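# Separate the green wire from the other wires

## Task

Put the green wire down on the table on its own, leaving at least a hand's width of clear space between it and each of the other wires. No wire may be left hanging over the table's edge, since that can count as failure.

## Robot and tools

Robot: two arms, left_arm and right_arm, each ending in a two-finger parallel gripper with its own wrist camera. Fixed cameras are cam_high and cam_low, mounted on a beam behind the arms; wrist cameras are cam_left_wrist and cam_right_wrist. All images are 896x504.

Scene frame: origin at table-top height, midway between the nominal arm bases, a few cm behind the near table edge. +x points out over the table, +y toward left_arm, +z up. Arm names do not match image left/right. Measured bases: left_arm near (-0.002, +0.278, +0.011) m, right_arm near (+0.005, -0.268, +0.006) m. Reported hand positions and orientations are given in the scene frame and may be off by a few cm, more when the arm is stretched. end_effector_position is the point between the finger pads, about 1 cm short of the tips. The fingers point along the gripper's +z and close along its y.

Command rows: every motion argument uses rows of 14 numbers, each in [-1, 1]. One row covers both arms: numbers 1-7 belong to left_arm (dx, dy, dz, rx, ry, rz, opening), numbers 8-14 to right_arm in the same order. Send all 14 even if one arm stays still. dx, dy, dz, rx, ry, rz are offsets, not poses: they are measured from that arm's Hand target at the start of the action or move, along the Hand target's own axes (not the scene axes). Scale: 1.0 equals 0.6 m for translation and 180 degrees for rotation; rx, ry, rz form a single rotation vector. Because offsets count from the current Hand target, sending the same offset twice moves the arm twice. Sending six zeros re-commands the current Hand target. Opening is absolute, not an offset: +1 fully open (0.093 m), -1 closed. A 0 in the opening slot means half-closed, so to leave a gripper alone resend its present opening.

execute_actions(actions, cameras): actions is a list of actions; each action is a list of up to 15 rows, one per 1/30 s control step, padded by repeating its last row to 15 steps. Every row within an action is measured from the action's start pose. An empty list returns state and images (scene number included). cameras: names, ["all"], or []; an unknown name invalidates the call.

move(target, speed, blend, opening_speed, grip_force, blocking, cameras): target is one 14-number row, or a list of up to 15 rows, all counted from the same starting Hand targets (not chained). Grippers travel in straight lines; total time capped at 10 s. speed is in m/s, 0.002 to 2.9, default 0.25 (rotation up to twice that in rad/s); one value or one per target. blend, in m, rounds corners of a list; 0 stops at each. opening_speed is in units of the -1..+1 scale per second, at least 0.2. grip_force is newtons per finger pad, 10 to 50, one value or one per arm; lower force closes slowly and persists until changed. blocking=false returns after about 0.5 s while motion continues. Moves do not avoid obstacles or the other arm; avoid paths passing close by an arm's own base. The result adds a move: line: done, off_target, moving, held, fault, plus limits such as paced or held.

wait(seconds 0-10, cameras): let time pass with commands held. stop(cameras): brakes a running move. zoom_image(camera, region [x0,y0,x1,y1] pixels, up to 504x504): closer view of the newest image from that camera. read_manual: licence texts only. finished_scene(scene): ends the scene permanently; make no further calls in that reply.

Results: per arm end_effector_position (m), end_effector_quat_wxyz, Hand target (what next offsets count from), Tool commands, grip_measured (+1 open, -1 closed; pads meet near -0.94; each mm of object width adds about 0.0208), Joint positions (last entry is finger opening in m), Joint torques, joint velocities, and step readings for execute_actions calls. A gripper often stops short of its Hand target because of friction and weight; resend, or add the missing distance as an offset, and correct any tilt. Orientation commands are clipped to within 40 degrees of the current one per step.

Gripping: to hold, keep sending the closing number; to release, send a value well above the object's width reading. A wire is thin and soft, so close well below its width reading, e.g. near -1.

Avoid: dropping or flinging parts, releasing moving objects, fast impacts on the table or fixtures (a bar, plate and low rail near the bases, up to about 3 cm tall), collisions or pinching between the two arms or their cameras, strain on wrist camera cables, and anything left off the table or draped over its edge. Long holds, stretched poses and pushing into unreachable targets heat motors; MOTOR HOT warns at 75 °C, and at 90 °C the arm folds and idles. A loose object may occasionally be nudged by an outside push. The first scene is practice and can be skipped with finished_scene.

Each tool is called after "Emit:" in YAML: its name, and indented under it one key for each argument.

## Session

Emit:
execute_actions:
  actions: []

Scene clock: 0.00 s.
left_arm: end_effector_position=(+0.3099, +0.0069, +0.2523) grip_measured=-0.928 end_effector_quat_wxyz=(+0.465, +0.505, +0.584, -0.434) | right_arm: end_effector_position=(+0.3779, -0.2520, +0.4110) grip_measured=+1.000 end_effector_quat_wxyz=(+0.710, -0.015, +0.704, -0.008)
Joint positions: left_arm=[-0.358 1.54 0.982 0.125 1.082 0.331 0.001] | right_arm=[0 1.047 1.047 0 0 0 0.093]
Joint velocities: within noise
Joint torques (N m): no reading
Heat: left arm: 35 °C; right arm: 32 °C.
Hand target: left_arm +0.3107, +0.0068, +0.2572; +0.470, +0.506, +0.580, -0.432 | right_arm +0.3767, -0.2528, +0.4156; +0.713, -0.013, +0.701, -0.009
Tool commands: left_gripper/opening=-0.934775 right_gripper/opening=+1.0
camera_calibration:
cam_left_wrist: T_world_to_cam=[[-0.994056, -0.103275, 0.0344529, 0.299509], [-0.0891887, 0.591015, -0.801715, 0.261451], [0.0624351, -0.800022, -0.596713, 0.222475], [0, 0, 0, 1]] pos_world=[0.307157, 0.0543948, 0.332044]

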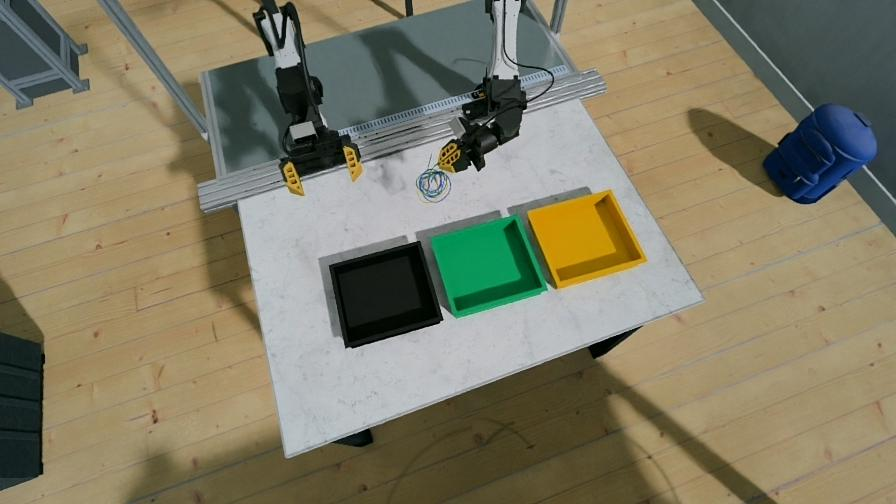

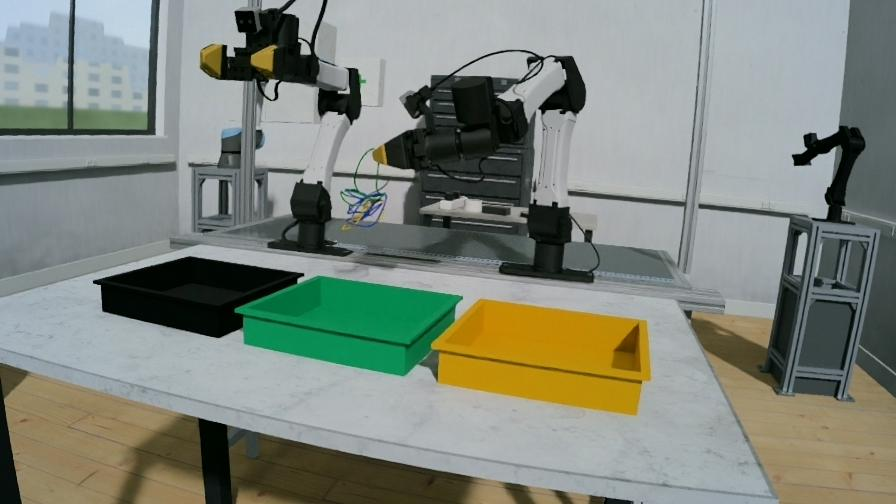

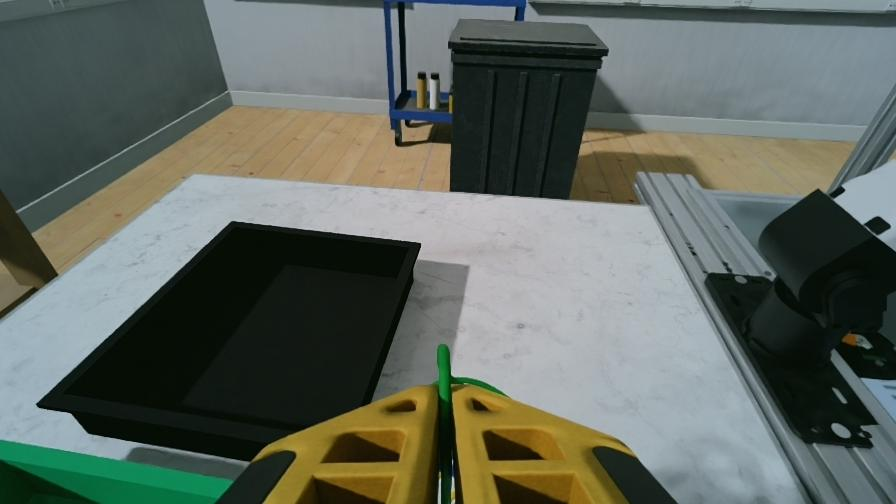

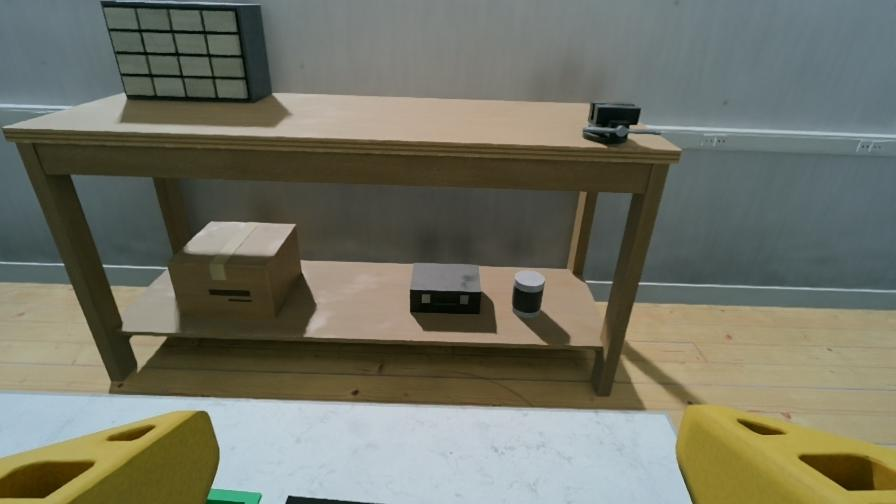

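Emit:
zoom_image:
  camera: "cam_low"
  region: [310, 130, 430, 250]

Emit:
zoom_image:
  camera: "cam_high"
  region: [390, 130, 490, 220]

Scaled by 4.200 from the camera's 896x504 image, which has a finer 1280x720 frame.

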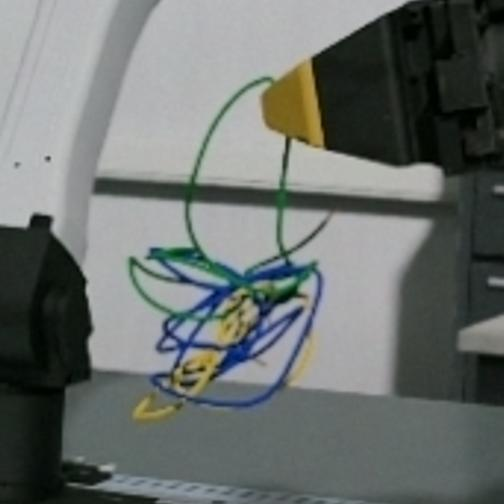

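Scaled by 5.040 from the camera's 896x504 image, which has a finer 1280x720 frame.

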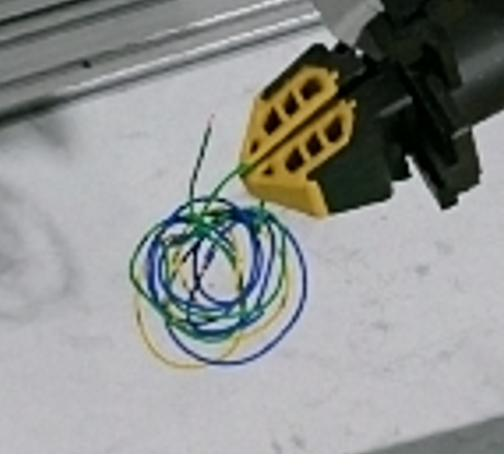

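Emit:
move:
  target: [0,0,0,0,0,0,-1,0.284,0.231,-0.1315,0.308,0.494,0.492,0]
  speed: 0.35
  cameras: ["cam_right_wrist","cam_left_wrist"]

Scene clock: 58.67 s.
left_arm: end_effector_position=(+0.3099, +0.0069, +0.2523) grip_measured=-0.981 end_effector_quat_wxyz=(+0.465, +0.505, +0.584, -0.434) | right_arm: end_effector_position=(+0.3060, -0.1162, +0.2483) grip_measured=+0.001 end_effector_quat_wxyz=(-0.133, +0.677, +0.703, +0.174)
Joint positions: left_arm=[-0.358 1.54 0.982 0.125 1.082 0.331 0] | right_arm=[0.217 1.71 1.845 -1.547 -0.447 1.798 0.045]
Joint torques (N m): left_arm=[-0.02 -6.87 8.83 1.9 0.29 -0.06] | right_arm=[-0.88 -7.02 4.62 0.28 -0.42 0.11]
Heat: left arm: 40 °C; right arm: 36 °C.
Hand target: left_arm +0.3107, +0.0068, +0.2572; +0.470, +0.506, +0.580, -0.432 | right_arm +0.2999, -0.1201, +0.2394; -0.153, +0.690, +0.691, +0.153
Off the commanded pose: left_arm 0.005 m, 1 deg | right_arm 0.011 m, 4 deg.
move: off_target (right_arm)
camera_calibration:
cam_left_wrist: T_world_to_cam=[[-0.994056, -0.103275, 0.0344529, 0.299509], [-0.0891887, 0.591015, -0.801715, 0.261451], [0.0624351, -0.800022, -0.596713, 0.222475], [0, 0, 0, 1]] pos_world=[0.307157, 0.0543948, 0.332044]
cam_right_wrist: T_world_to_cam=[[-0.998258, -0.0142483, -0.0572514, 0.316343], [-0.053201, 0.636868, 0.769135, -0.0613395], [0.0255027, 0.770841, -0.636517, 0.323615], [0, 0, 0, 1]] pos_world=[0.304275, -0.205883, 0.271276]
Images, in order (width x height): cam_left_wrist 896x504, cam_right_wrist 896x504.

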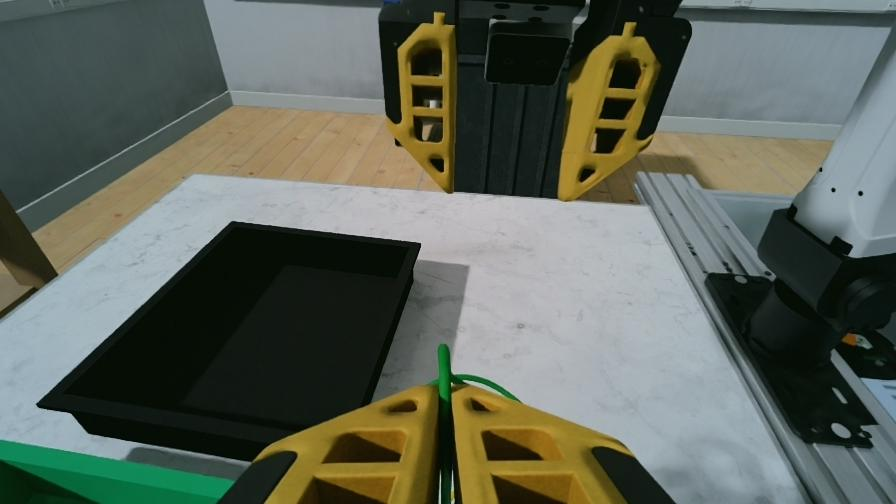

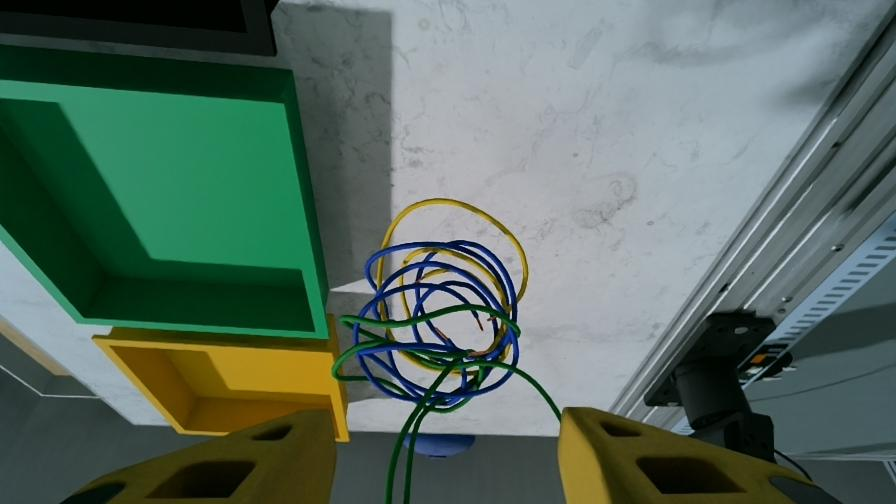

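Emit:
zoom_image:
  camera: "cam_right_wrist"
  region: [310, 180, 590, 504]

Scaled by 1.556 from the camera's 896x504 image, which has a finer 1280x720 frame.

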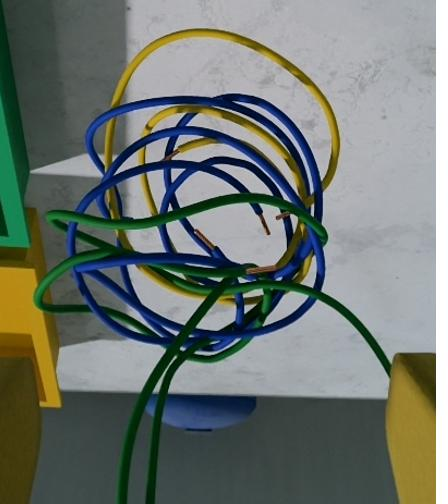

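Emit:
move:
  target: [0.172,0.0065,0.0332,0,0,0,-1,-0.0165,0,0.193,0,-0.139,0,0]
  speed: 0.15
  cameras: ["cam_right_wrist","cam_low"]

Scene clock: 90.30 s.
left_arm: end_effector_position=(+0.3130, +0.0060, +0.1591) grip_measured=-0.981 end_effector_quat_wxyz=(+0.473, +0.508, +0.577, -0.431) | right_arm: end_effector_position=(+0.3027, -0.0751, +0.1400) grip_measured=+0.001 end_effector_quat_wxyz=(-0.005, +0.698, +0.716, +0.020)
Joint positions: left_arm=[-0.358 1.747 0.76 0.576 1.082 0.331 0] | right_arm=[0.531 1.838 1.643 -1.329 -0.051 2.089 0.045]
Joint torques (N m): left_arm=[-0.23 -5.97 5.63 2.06 0.3 -0.03] | right_arm=[0.16 -8.25 5 0.29 0.24 0.14]
Heat: left arm: 42 °C; right arm: 34 °C.
Hand target: left_arm +0.3120, +0.0065, +0.1521; +0.470, +0.506, +0.580, -0.432 | right_arm +0.2999, -0.0801, +0.1303; +0.001, +0.707, +0.707, +0.000
Off the commanded pose: left_arm 0.007 m, 1 deg | right_arm 0.011 m, 3 deg.
joint sent to its limit (right arm) — joint 6 (wrist roll), upper limit. The joint targets still meet the commanded pose.
move: off_target (right_arm)
camera_calibration:
cam_right_wrist: T_world_to_cam=[[-0.999755, -0.0122708, -0.0184002, 0.302524], [-0.0193528, 0.888092, 0.459258, 0.0475748], [0.0107056, 0.459502, -0.888112, 0.239457], [0, 0, 0, 1]] pos_world=[0.300807, -0.14857, 0.196382]
Images, in order (width x height): cam_low 896x504, cam_right_wrist 896x504.

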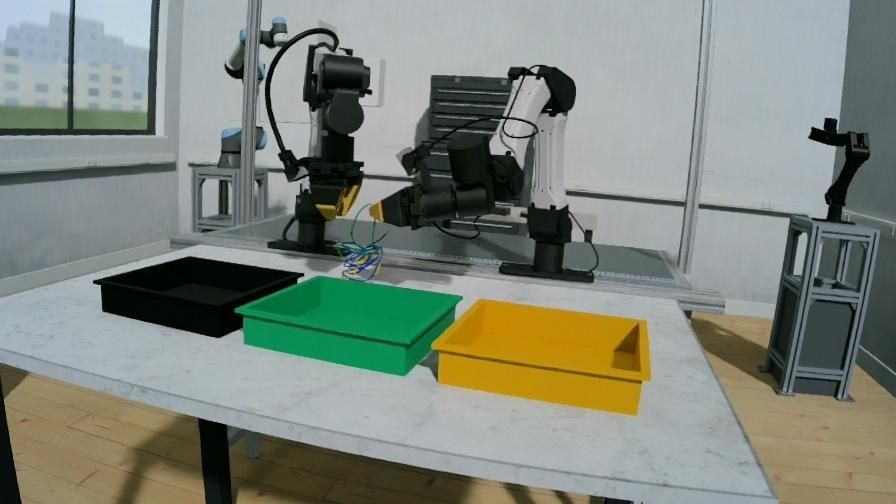

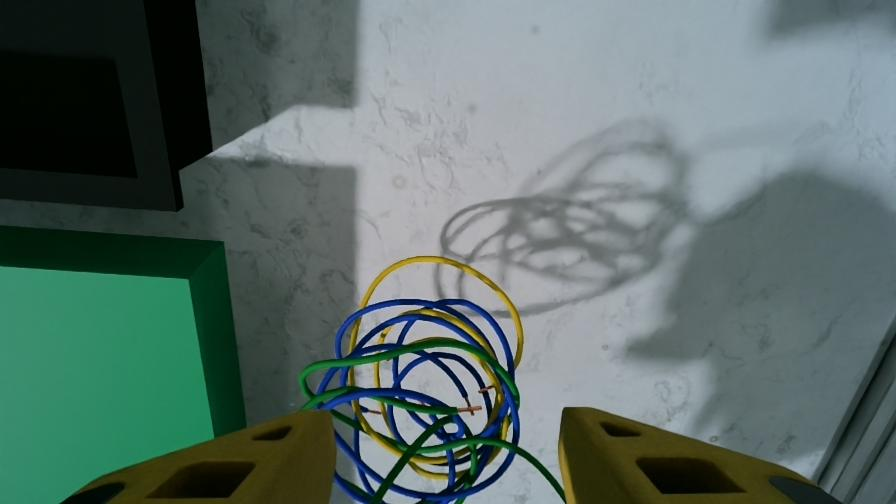

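Emit:
move:
  target: [0.046,0.0017,0.009,0,0,0,-1,-0.05,0,-0.03,0,0,0,0]
  speed: 0.1
  cameras: ["cam_right_wrist"]

Emit:
zoom_image:
  camera: "cam_right_wrist"
  region: [260, 200, 640, 504]

Scene clock: 103.13 s.
left_arm: end_effector_position=(+0.3137, +0.0058, +0.1306) grip_measured=-0.981 end_effector_quat_wxyz=(+0.473, +0.508, +0.577, -0.431) | right_arm: end_effector_position=(+0.3083, -0.1000, +0.1442) grip_measured=+0.001 end_effector_quat_wxyz=(-0.004, +0.706, +0.708, +0.011)
Joint positions: left_arm=[-0.358 1.842 0.723 0.708 1.082 0.331 0] | right_arm=[0.463 1.827 1.643 -1.36 -0.047 2.04 0.045]
Joint torques (N m): left_arm=[-0.13 -6.23 5.11 2.1 0.3 -0.03] | right_arm=[-0.39 -11.85 4.93 0 0.2 -0.02]
Heat: left arm: 42 °C; right arm: 35 °C.
Hand target: left_arm +0.3123, +0.0064, +0.1239; +0.470, +0.506, +0.580, -0.432 | right_arm +0.3000, -0.1101, +0.1483; +0.001, +0.707, +0.707, +0.000
Off the commanded pose: left_arm 0.007 m, 1 deg | right_arm 0.014 m, 1 deg.
move: off_target (right_arm)
camera_calibration:
cam_right_wrist: T_world_to_cam=[[-0.999941, 0.00848641, -0.00680479, 0.308401], [0.00454976, 0.89452, 0.447005, 0.0629162], [0.00988049, 0.446948, -0.894505, 0.254351], [0, 0, 0, 1]] pos_world=[0.305583, -0.172579, 0.201493]
Images, in order (width x height): cam_right_wrist 896x504.

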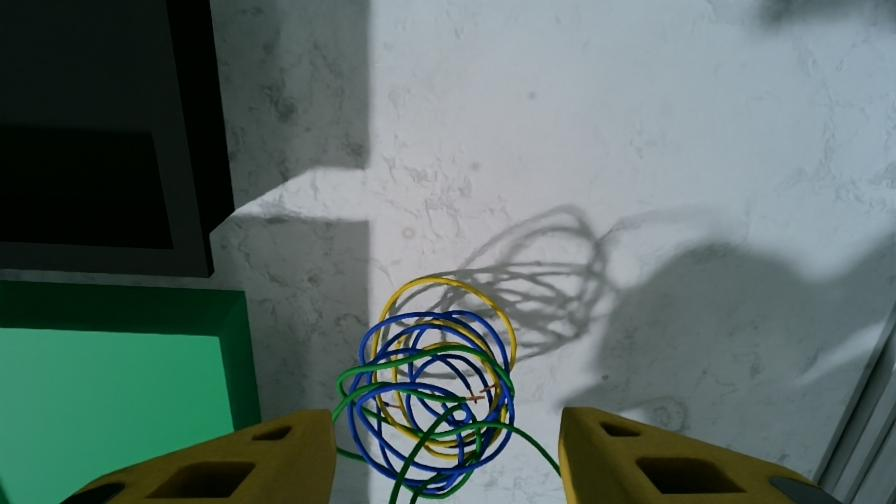

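Scaled by 1.326 from the camera's 896x504 image, which has a finer 1280x720 frame.

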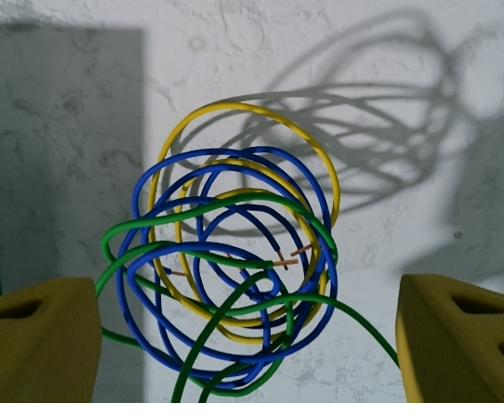

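Emit:
move:
  target: [0,0,0,0,0,0,-1,-0.01,0,-0.05,0,0.04,0,1]
  speed: 0.1
  cameras: ["cam_right_wrist"]

Emit:
zoom_image:
  camera: "cam_right_wrist"
  region: [300, 220, 600, 440]

Scene clock: 127.30 s.
left_arm: end_effector_position=(+0.3137, +0.0058, +0.1307) grip_measured=-0.981 end_effector_quat_wxyz=(+0.473, +0.508, +0.577, -0.431) | right_arm: end_effector_position=(+0.3002, -0.1144, +0.1621) grip_measured=+1.000 end_effector_quat_wxyz=(-0.046, +0.705, +0.707, +0.029)
Joint positions: left_arm=[-0.358 1.842 0.723 0.709 1.082 0.331 0] | right_arm=[0.386 1.775 1.643 -1.413 -0.14 1.966 0.093]
Joint torques (N m): left_arm=[-0.24 -6.26 5.05 2.05 0.28 -0.02] | right_arm=[-0.98 -11.54 8.9 0.08 -0.14 -0.03]
Heat: left arm: 41 °C; right arm: 37 °C.
Hand target: left_arm +0.3123, +0.0064, +0.1239; +0.470, +0.506, +0.580, -0.432 | right_arm +0.3000, -0.1162, +0.1784; -0.044, +0.706, +0.706, +0.045
Off the commanded pose: left_arm 0.007 m, 1 deg | right_arm 0.016 m, 2 deg.
move: off_target (right_arm)
camera_calibration:
cam_right_wrist: T_world_to_cam=[[-0.99958, 0.00857329, 0.0276845, 0.294813], [0.0217402, 0.853496, 0.520645, 0.0460877], [-0.019165, 0.521028, -0.853324, 0.287502], [0, 0, 0, 1]] pos_world=[0.299197, -0.19166, 0.213175]
Images, in order (width x height): cam_right_wrist 896x504.

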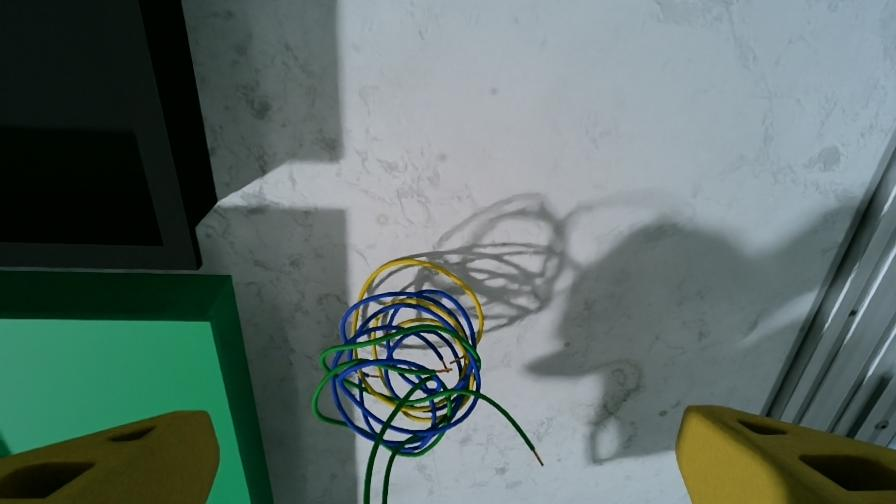

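Scaled by 1.680 from the camera's 896x504 image, which has a finer 1280x720 frame.

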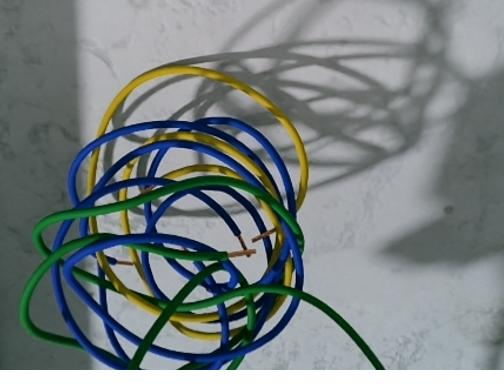

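Emit:
zoom_image:
  camera: "cam_right_wrist"
  region: [300, 340, 500, 504]

Scaled by 2.520 from the camera's 896x504 image, which has a finer 1280x720 frame.

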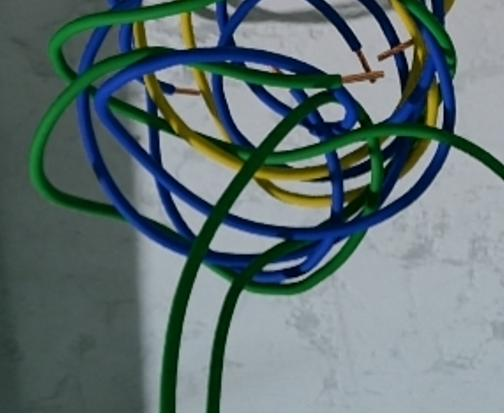

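Emit:
zoom_image:
  camera: "cam_right_wrist"
  region: [305, 330, 405, 430]

Emit:
zoom_image:
  camera: "cam_right_wrist"
  region: [390, 330, 490, 430]

Scaled by 5.040 from the camera's 896x504 image, which has a finer 1280x720 frame.

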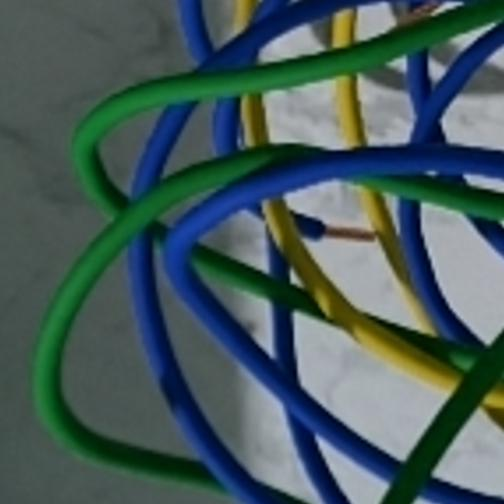

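Scaled by 5.040 from the camera's 896x504 image, which has a finer 1280x720 frame.

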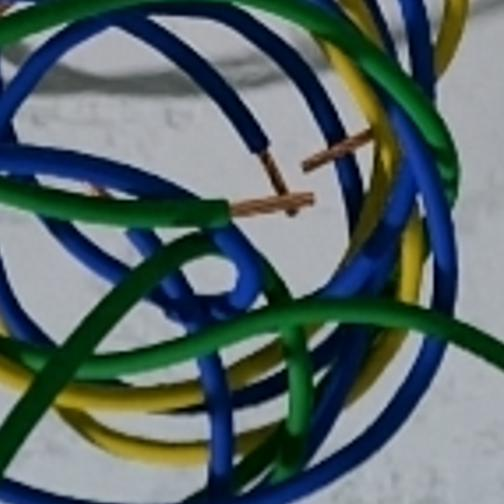

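Emit:
move:
  target: [0,0,0,0,0,0,-1,0.0113,0.015,0.136,-0.077,0.078,-0.495,0]
  speed: 0.25
  cameras: ["cam_right_wrist","cam_low"]

Emit:
zoom_image:
  camera: "cam_low"
  region: [290, 180, 430, 290]

Scene clock: 269.07 s.
left_arm: end_effector_position=(+0.3138, +0.0058, +0.1307) grip_measured=-0.981 end_effector_quat_wxyz=(+0.473, +0.508, +0.577, -0.431) | right_arm: end_effector_position=(+0.3119, -0.0954, +0.1079) grip_measured=+0.001 end_effector_quat_wxyz=(+0.013, -0.003, +0.976, +0.216)
Joint positions: left_arm=[-0.358 1.842 0.723 0.71 1.082 0.331 0] | right_arm=[0.29 1.716 1.289 -0.978 -0.439 0.333 0.045]
Joint torques (N m): left_arm=[-0.14 -6.2 5.12 2.08 0.32 -0.03] | right_arm=[-0.87 -7.04 5.37 0.6 -0.38 -0.16]
Heat: left arm: 42 °C; right arm: 42 °C.
Hand target: left_arm +0.3123, +0.0064, +0.1239; +0.470, +0.506, +0.580, -0.432 | right_arm +0.3091, -0.0992, +0.0983; -0.001, +0.001, +0.976, +0.216
Off the commanded pose: left_arm 0.007 m, 1 deg | right_arm 0.011 m, 2 deg.
move: off_target (right_arm)
camera_calibration:
cam_right_wrist: T_world_to_cam=[[-0.000825267, -0.907937, -0.419106, -0.0428681], [-0.914319, -0.16905, 0.368025, 0.268718], [-0.404993, 0.3835, -0.830005, 0.33618], [0, 0, 0, 1]] pos_world=[0.38181, -0.12242, 0.16217]
Images, in order (width x height): cam_low 896x504, cam_right_wrist 896x504.

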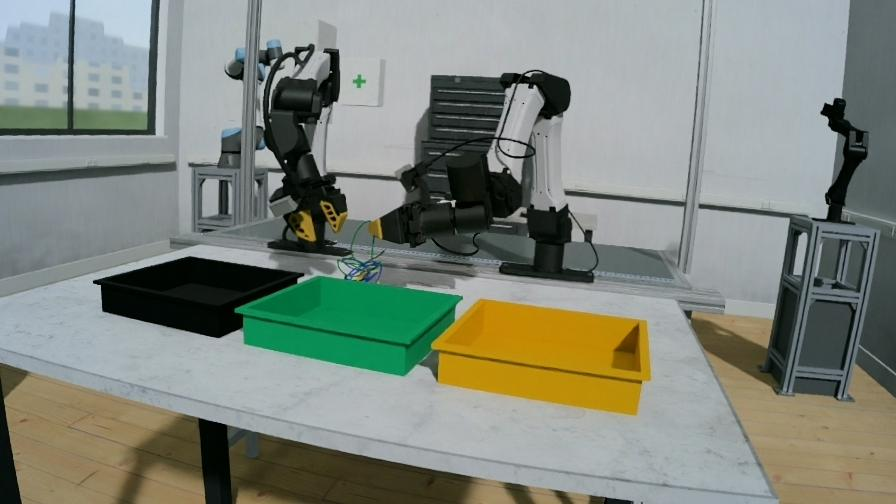

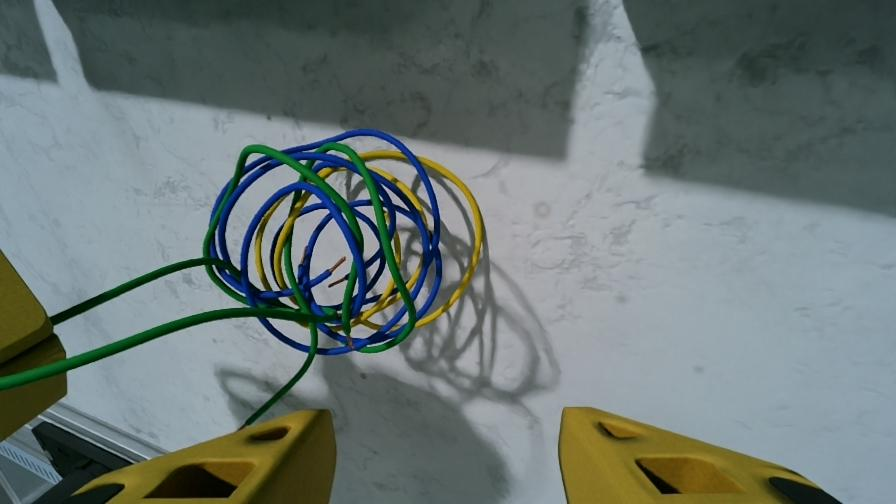

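Scaled by 3.600 from the camera's 896x504 image, which has a finer 1280x720 frame.

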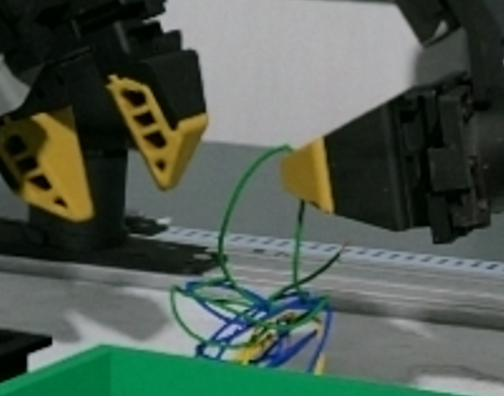

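Emit:
move:
  target: [0,0,0,0,0,0,-1,-0.0823,0.0907,0.0098,0,0,0.5,-0.5]
  speed: 0.2
  cameras: ["cam_right_wrist","cam_low"]

Emit:
zoom_image:
  camera: "cam_low"
  region: [310, 200, 430, 290]

Scene clock: 372.13 s.
left_arm: end_effector_position=(+0.3138, +0.0058, +0.1307) grip_measured=-0.981 end_effector_quat_wxyz=(+0.473, +0.508, +0.577, -0.431) | right_arm: end_effector_position=(+0.3571, -0.0489, +0.1156) grip_measured=-0.499 end_effector_quat_wxyz=(-0.151, +0.685, +0.694, +0.162)
Joint positions: left_arm=[-0.358 1.842 0.723 0.71 1.082 0.331 0] | right_arm=[0.366 1.929 1.59 -1.038 -0.439 1.978 0.021]
Joint torques (N m): left_arm=[-0.24 -6.17 5.08 2.05 0.3 -0.05] | right_arm=[0.43 -8.77 9.35 0.33 -0.18 0.13]
Heat: left arm: 43 °C; right arm: 39 °C.
Hand target: left_arm +0.3123, +0.0064, +0.1239; +0.470, +0.506, +0.580, -0.432 | right_arm +0.3585, -0.0475, +0.1157; -0.153, +0.691, +0.690, +0.152
Off the commanded pose: left_arm 0.007 m, 1 deg | right_arm 0.002 m, 1 deg.
move: done
camera_calibration:
cam_right_wrist: T_world_to_cam=[[-0.999944, -0.000200169, -0.0105964, 0.356501], [-0.00833991, 0.631818, 0.775072, -0.0163544], [0.00653984, 0.775117, -0.631784, 0.192299], [0, 0, 0, 1]] pos_world=[0.355087, -0.13865, 0.137945]
Images, in order (width x height): cam_low 896x504, cam_right_wrist 896x504.

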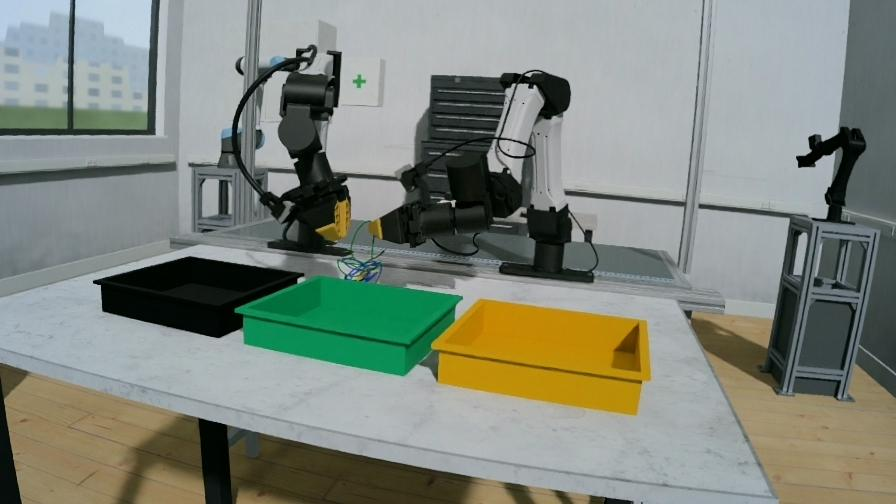

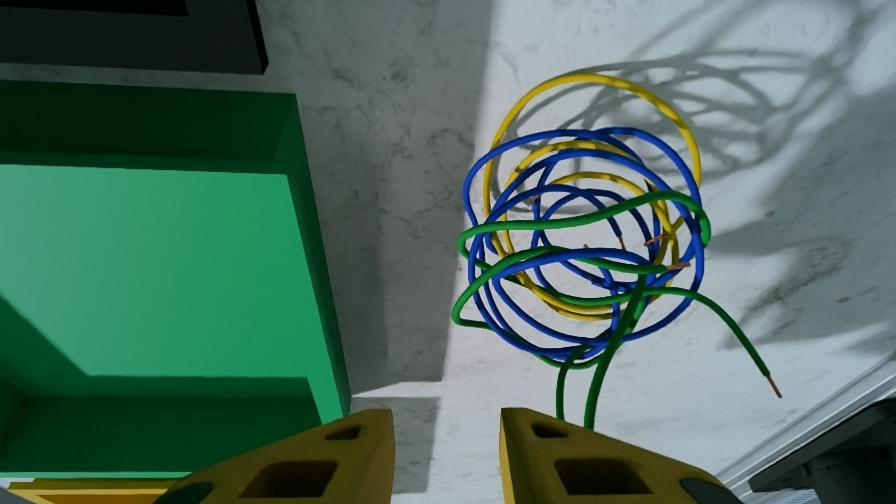

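Scaled by 4.200 from the camera's 896x504 image, which has a finer 1280x720 frame.

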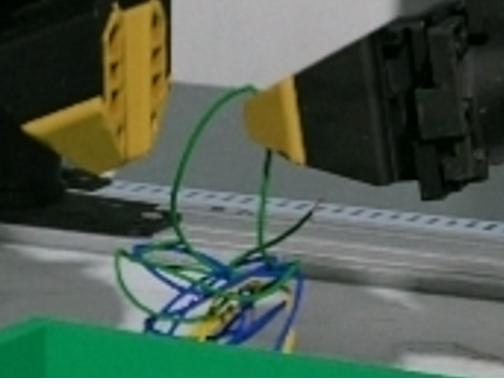

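Emit:
move:
  target: [0,0,0,0,0,0,-1,0.001,0,0.092,0,0,0,-0.65]
  speed: 0.12
  cameras: ["cam_right_wrist"]

Scene clock: 393.13 s.
left_arm: end_effector_position=(+0.3138, +0.0058, +0.1307) grip_measured=-0.981 end_effector_quat_wxyz=(+0.473, +0.508, +0.577, -0.431) | right_arm: end_effector_position=(+0.3628, -0.0191, +0.0786) grip_measured=-0.649 end_effector_quat_wxyz=(-0.153, +0.680, +0.696, +0.172)
Joint positions: left_arm=[-0.358 1.842 0.723 0.71 1.082 0.331 0] | right_arm=[0.429 1.998 1.532 -0.866 -0.439 2.043 0.014]
Joint torques (N m): left_arm=[-0.21 -6.26 5.09 2.05 0.31 -0.04] | right_arm=[0.09 -10.03 5.31 0.62 -0.04 0.1]
Heat: left arm: 43 °C; right arm: 40 °C.
Hand target: left_arm +0.3123, +0.0064, +0.1239; +0.470, +0.506, +0.580, -0.432 | right_arm +0.3584, -0.0236, +0.0661; -0.153, +0.691, +0.690, +0.152
Off the commanded pose: left_arm 0.007 m, 1 deg | right_arm 0.014 m, 3 deg.
move: off_target (right_arm)
camera_calibration:
cam_right_wrist: T_world_to_cam=[[-0.999732, -0.00588434, -0.0223949, 0.36259], [-0.0212493, 0.61739, 0.786371, -0.00296558], [0.0091991, 0.786636, -0.617349, 0.144007], [0, 0, 0, 1]] pos_world=[0.361105, -0.109316, 0.0993545]
Images, in order (width x height): cam_right_wrist 896x504.

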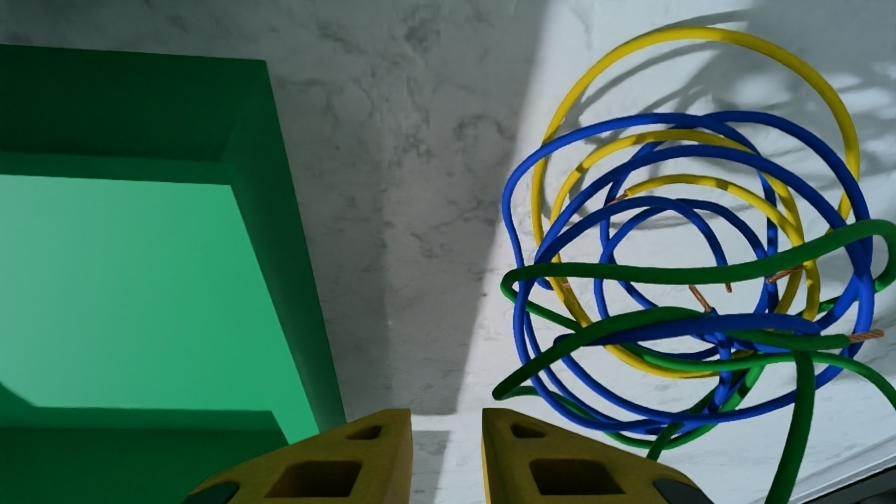

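Emit:
move:
  target:
    - [0,0,0,0,0,0,-1,-0.004,-0.008,-0.025,0,0,0,-0.6]
    - [0,0,0,0,0,0,-1,-0.008,-0.017,-0.01,0,0,0,-0.6]
  speed: 0.1
  blend: 0.004
  cameras: ["cam_right_wrist"]

Scene clock: 407.03 s.
left_arm: end_effector_position=(+0.3138, +0.0058, +0.1308) grip_measured=-0.981 end_effector_quat_wxyz=(+0.473, +0.508, +0.576, -0.431) | right_arm: end_effector_position=(+0.3510, -0.0253, +0.0637) grip_measured=-0.601 end_effector_quat_wxyz=(-0.160, +0.686, +0.694, +0.151)
Joint positions: left_arm=[-0.358 1.842 0.723 0.71 1.082 0.331 0] | right_arm=[0.429 1.998 1.48 -0.859 -0.438 2.043 0.016]
Joint torques (N m): left_arm=[-0.23 -6.24 5.18 2.06 0.28 -0.05] | right_arm=[0.01 -14.2 5.15 0.53 -0.13 0.09]
Heat: left arm: 43 °C; right arm: 42 °C.
Hand target: left_arm +0.3123, +0.0064, +0.1239; +0.470, +0.506, +0.580, -0.432 | right_arm +0.3482, -0.0305, +0.0695; -0.153, +0.691, +0.690, +0.152
Off the commanded pose: left_arm 0.007 m, 1 deg | right_arm 0.008 m, 1 deg.
move: done
camera_calibration:
cam_right_wrist: T_world_to_cam=[[-0.999828, -0.00392574, 0.0181002, 0.347944], [0.0115265, 0.633066, 0.774012, 0.00208569], [-0.0144972, 0.774087, -0.632913, 0.148825], [0, 0, 0, 1]] pos_world=[0.350017, -0.115158, 0.0862812]
Images, in order (width x height): cam_right_wrist 896x504.

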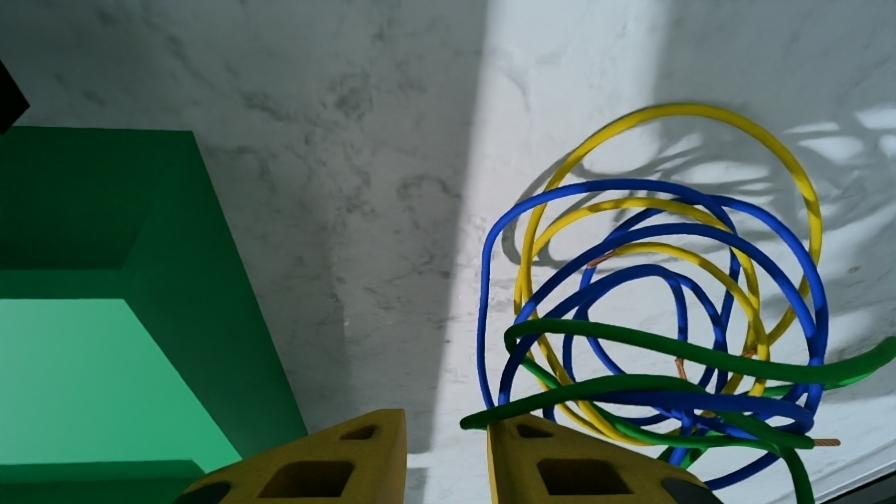

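Emit:
move:
  target: [0,0,0,0,0,0,-1,0,0,0.008,0,0,0,-1]
  speed: 0.05
  cameras: ["cam_right_wrist"]

Scene clock: 414.00 s.
left_arm: end_effector_position=(+0.3138, +0.0058, +0.1308) grip_measured=-0.981 end_effector_quat_wxyz=(+0.473, +0.508, +0.576, -0.431) | right_arm: end_effector_position=(+0.3541, -0.0239, +0.0643) grip_measured=-0.987 end_effector_quat_wxyz=(-0.158, +0.684, +0.694, +0.158)
Joint positions: left_arm=[-0.358 1.842 0.723 0.71 1.082 0.331 0] | right_arm=[0.429 1.998 1.48 -0.844 -0.437 2.043 0]
Joint torques (N m): left_arm=[-0.23 -6.19 5.04 2.05 0.28 -0.04] | right_arm=[0.36 -13.26 4.78 0.53 -0.11 0.13]
Heat: left arm: 44 °C; right arm: 44 °C.
Hand target: left_arm +0.3123, +0.0064, +0.1239; +0.470, +0.506, +0.580, -0.432 | right_arm +0.3482, -0.0285, +0.0651; -0.153, +0.691, +0.690, +0.152
Off the commanded pose: left_arm 0.007 m, 1 deg | right_arm 0.007 m, 1 deg.
move: done
camera_calibration:
cam_right_wrist: T_world_to_cam=[[-0.999982, -0.00437932, 0.00417889, 0.351982], [0.000499871, 0.628257, 0.778006, 0.00415077], [-0.00603256, 0.777993, -0.628243, 0.144961], [0, 0, 0, 1]] pos_world=[0.352848, -0.113845, 0.0863706]
Images, in order (width x height): cam_right_wrist 896x504.

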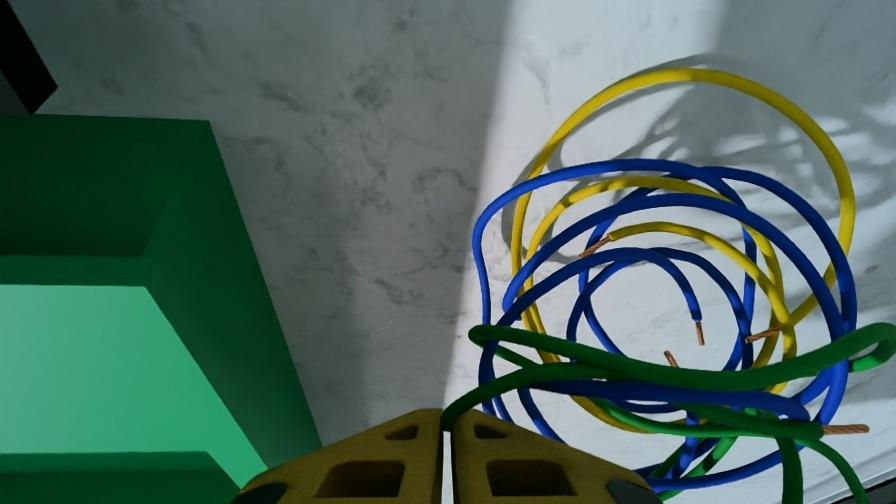

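Emit:
move:
  target: [0,0,0,0,0,0,-1,0,0.12,-0.037,0,0,0,-1]
  speed: 0.1
  cameras: ["cam_right_wrist"]

Scene clock: 421.43 s.
left_arm: end_effector_position=(+0.3139, +0.0058, +0.1312) grip_measured=-0.981 end_effector_quat_wxyz=(+0.474, +0.508, +0.576, -0.430) | right_arm: end_effector_position=(+0.4160, -0.0346, +0.0864) grip_measured=-0.987 end_effector_quat_wxyz=(-0.150, +0.688, +0.692, +0.157)
Joint positions: left_arm=[-0.358 1.842 0.723 0.713 1.082 0.331 0] | right_arm=[0.351 2.196 1.876 -1.071 -0.437 1.967 0]
Joint torques (N m): left_arm=[-0.21 -6.24 5.03 2.05 0.25 -0.05] | right_arm=[-0.73 -10.89 9.32 0.27 -0.32 -0.05]
Heat: left arm: 44 °C; right arm: 45 °C.
Hand target: left_arm +0.3123, +0.0064, +0.1239; +0.470, +0.506, +0.580, -0.432 | right_arm +0.4203, -0.0380, +0.0850; -0.153, +0.691, +0.690, +0.152
Off the commanded pose: left_arm 0.007 m, 1 deg | right_arm 0.006 m, 1 deg.
move: done
camera_calibration:
cam_right_wrist: T_world_to_cam=[[-0.999977, 0.00618652, -0.00283122, 0.414747], [0.00176013, 0.637206, 0.770691, -0.00589966], [0.00657197, 0.770668, -0.637203, 0.162781], [0, 0, 0, 1]] pos_world=[0.413678, -0.124257, 0.109446]
Images, in order (width x height): cam_right_wrist 896x504.

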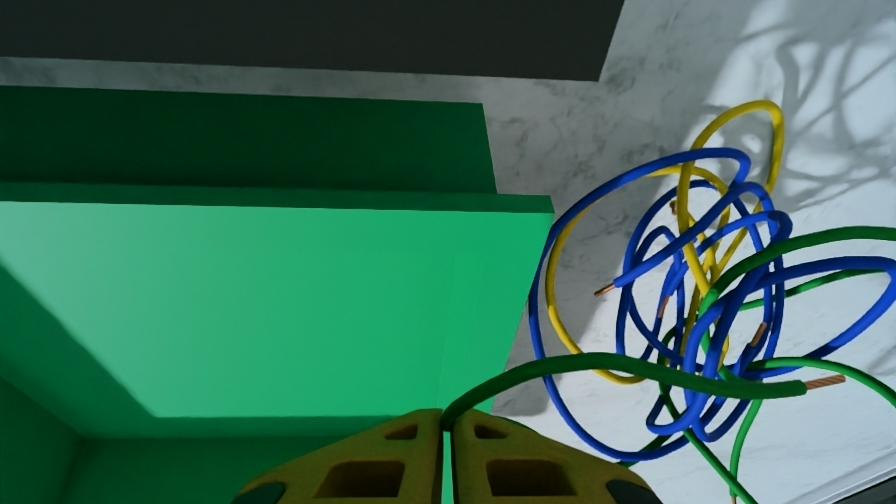

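Emit:
move:
  target: [0,0,0,0,0,0,-1,-0.01,0.01,-0.1,0,0,0,-1]
  speed: 0.1
  cameras: ["cam_right_wrist","cam_low"]

Emit:
zoom_image:
  camera: "cam_low"
  region: [280, 190, 430, 310]

Scene clock: 430.83 s.
left_arm: end_effector_position=(+0.3140, +0.0057, +0.1314) grip_measured=-0.981 end_effector_quat_wxyz=(+0.475, +0.508, +0.575, -0.430) | right_arm: end_effector_position=(+0.4234, -0.0655, +0.1387) grip_measured=-0.987 end_effector_quat_wxyz=(-0.147, +0.689, +0.693, +0.157)
Joint positions: left_arm=[-0.358 1.842 0.723 0.714 1.082 0.331 0] | right_arm=[0.277 2.196 2.082 -1.31 -0.443 1.886 0]
Joint torques (N m): left_arm=[-0.12 -6.22 5.12 2.01 0.28 -0.04] | right_arm=[-0.85 -10.66 9.18 0.28 -0.31 0]
Heat: left arm: 44 °C; right arm: 44 °C.
Hand target: left_arm +0.3123, +0.0064, +0.1239; +0.470, +0.506, +0.580, -0.432 | right_arm +0.4263, -0.0686, +0.1370; -0.153, +0.691, +0.690, +0.152
Off the commanded pose: left_arm 0.008 m, 1 deg | right_arm 0.005 m, 1 deg.
move: done
camera_calibration:
cam_right_wrist: T_world_to_cam=[[-0.999947, 0.00693248, -0.0075524, 0.423167], [-0.00135243, 0.641052, 0.767497, -0.0245378], [0.0101621, 0.767466, -0.641009, 0.218724], [0, 0, 0, 1]] pos_world=[0.420889, -0.155067, 0.162233]
Images, in order (width x height): cam_low 896x504, cam_right_wrist 896x504.

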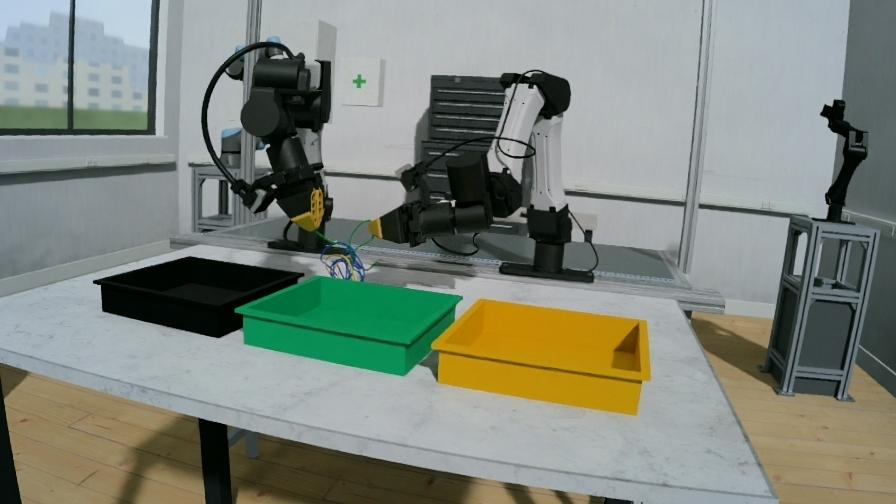

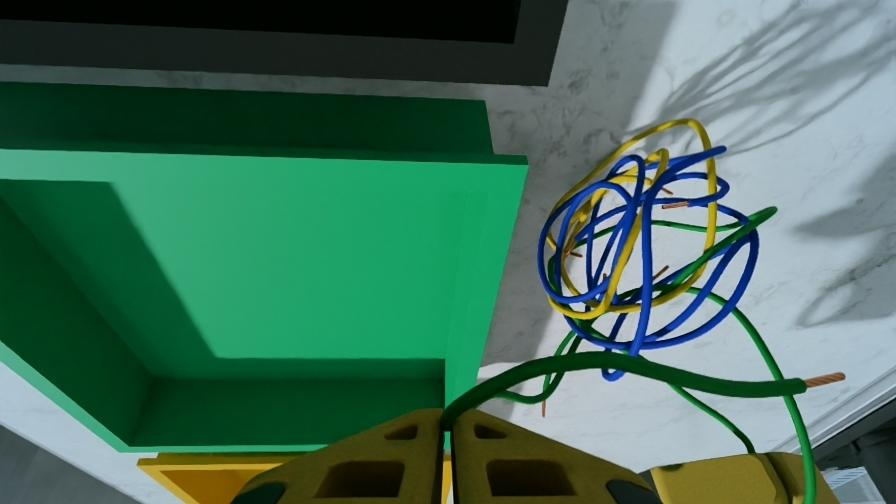

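Scaled by 3.360 from the camera's 896x504 image, which has a finer 1280x720 frame.

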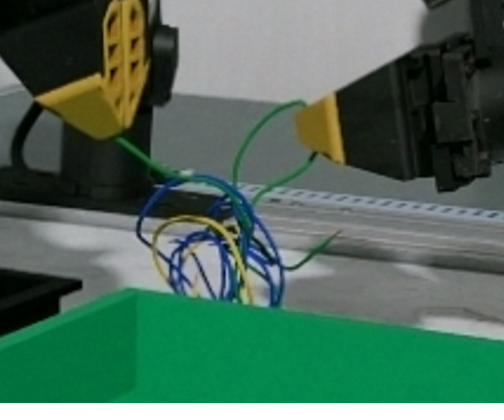

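Emit:
zoom_image:
  camera: "cam_right_wrist"
  region: [480, 100, 860, 480]

Scaled by 1.326 from the camera's 896x504 image, which has a finer 1280x720 frame.

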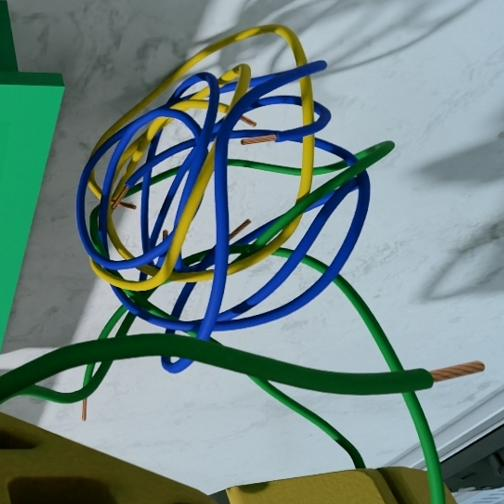

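Emit:
move:
  target:
    - [0,0,0,0,0,0,-1,0,0,0.003,0,0,0,-0.5]
    - [0,0,0,0,0,0,-1,0,0,-0.1,0,0,0,-0.4]
    - [-0.164,-0.0062,-0.0317,0,0,0,-1,-0.025,-0.16,-0.128,0,0,0,0]
  speed: 0.15
  cameras: ["cam_right_wrist"]

Emit:
zoom_image:
  camera: "cam_right_wrist"
  region: [300, 180, 620, 504]

Scene clock: 467.07 s.
left_arm: end_effector_position=(+0.3071, +0.0080, +0.2071) grip_measured=-0.981 end_effector_quat_wxyz=(+0.451, +0.497, +0.596, -0.441) | right_arm: end_effector_position=(+0.3353, -0.1119, +0.1987) grip_measured=-0.001 end_effector_quat_wxyz=(-0.151, +0.691, +0.691, +0.151)
Joint positions: left_arm=[-0.358 1.6 0.865 0.271 1.082 0.318 0] | right_arm=[0.213 1.824 1.783 -1.429 -0.451 1.819 0.045]
Joint torques (N m): left_arm=[-0.14 -8.08 10.26 1.83 0.31 0.09] | right_arm=[-0.4 -11 4.9 0.38 -0.3 -0.09]
Heat: left arm: 44 °C; right arm: 44 °C.
Hand target: left_arm +0.3111, +0.0067, +0.2243; +0.470, +0.506, +0.580, -0.432 | right_arm +0.3304, -0.1146, +0.2005; -0.153, +0.691, +0.690, +0.152
Off the commanded pose: left_arm 0.018 m, 3 deg | right_arm 0.006 m, 0 deg.
move: off_target (left_arm); target 2's new opening was sent with right_arm's hand 0.005 m and 3 deg from that target
camera_calibration:
cam_right_wrist: T_world_to_cam=[[-0.99992, 0.00971727, 0.00812655, 0.332979], [0.012474, 0.64362, 0.765243, -0.0448497], [0.00220566, 0.765283, -0.64369, 0.296624], [0, 0, 0, 1]] pos_world=[0.332858, -0.201371, 0.222549]
Images, in order (width x height): cam_right_wrist 896x504.

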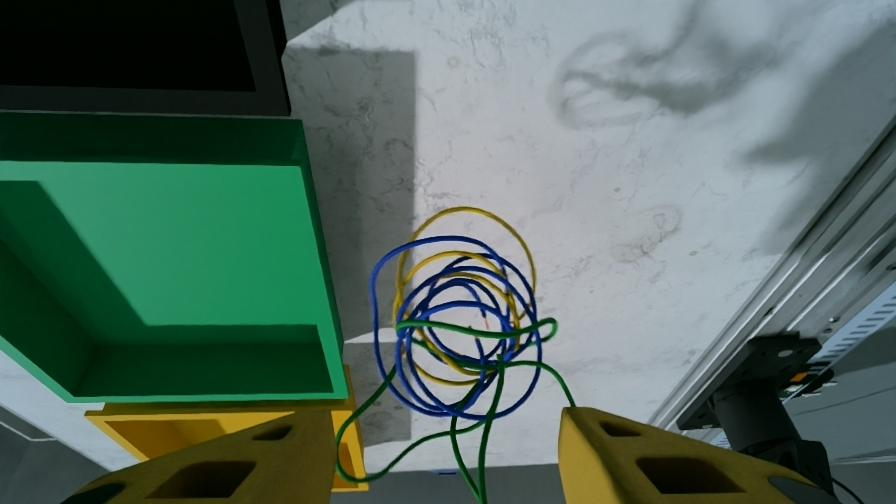

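Scaled by 1.556 from the camera's 896x504 image, which has a finer 1280x720 frame.

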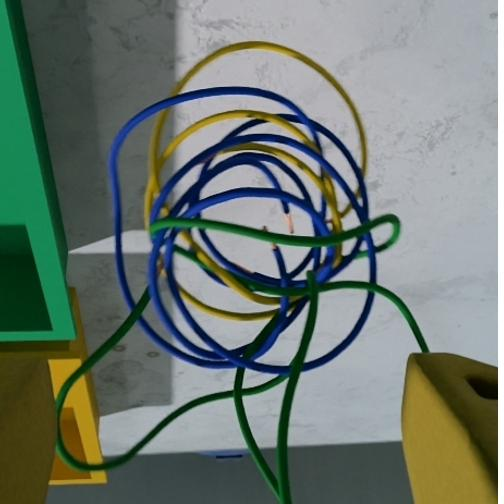

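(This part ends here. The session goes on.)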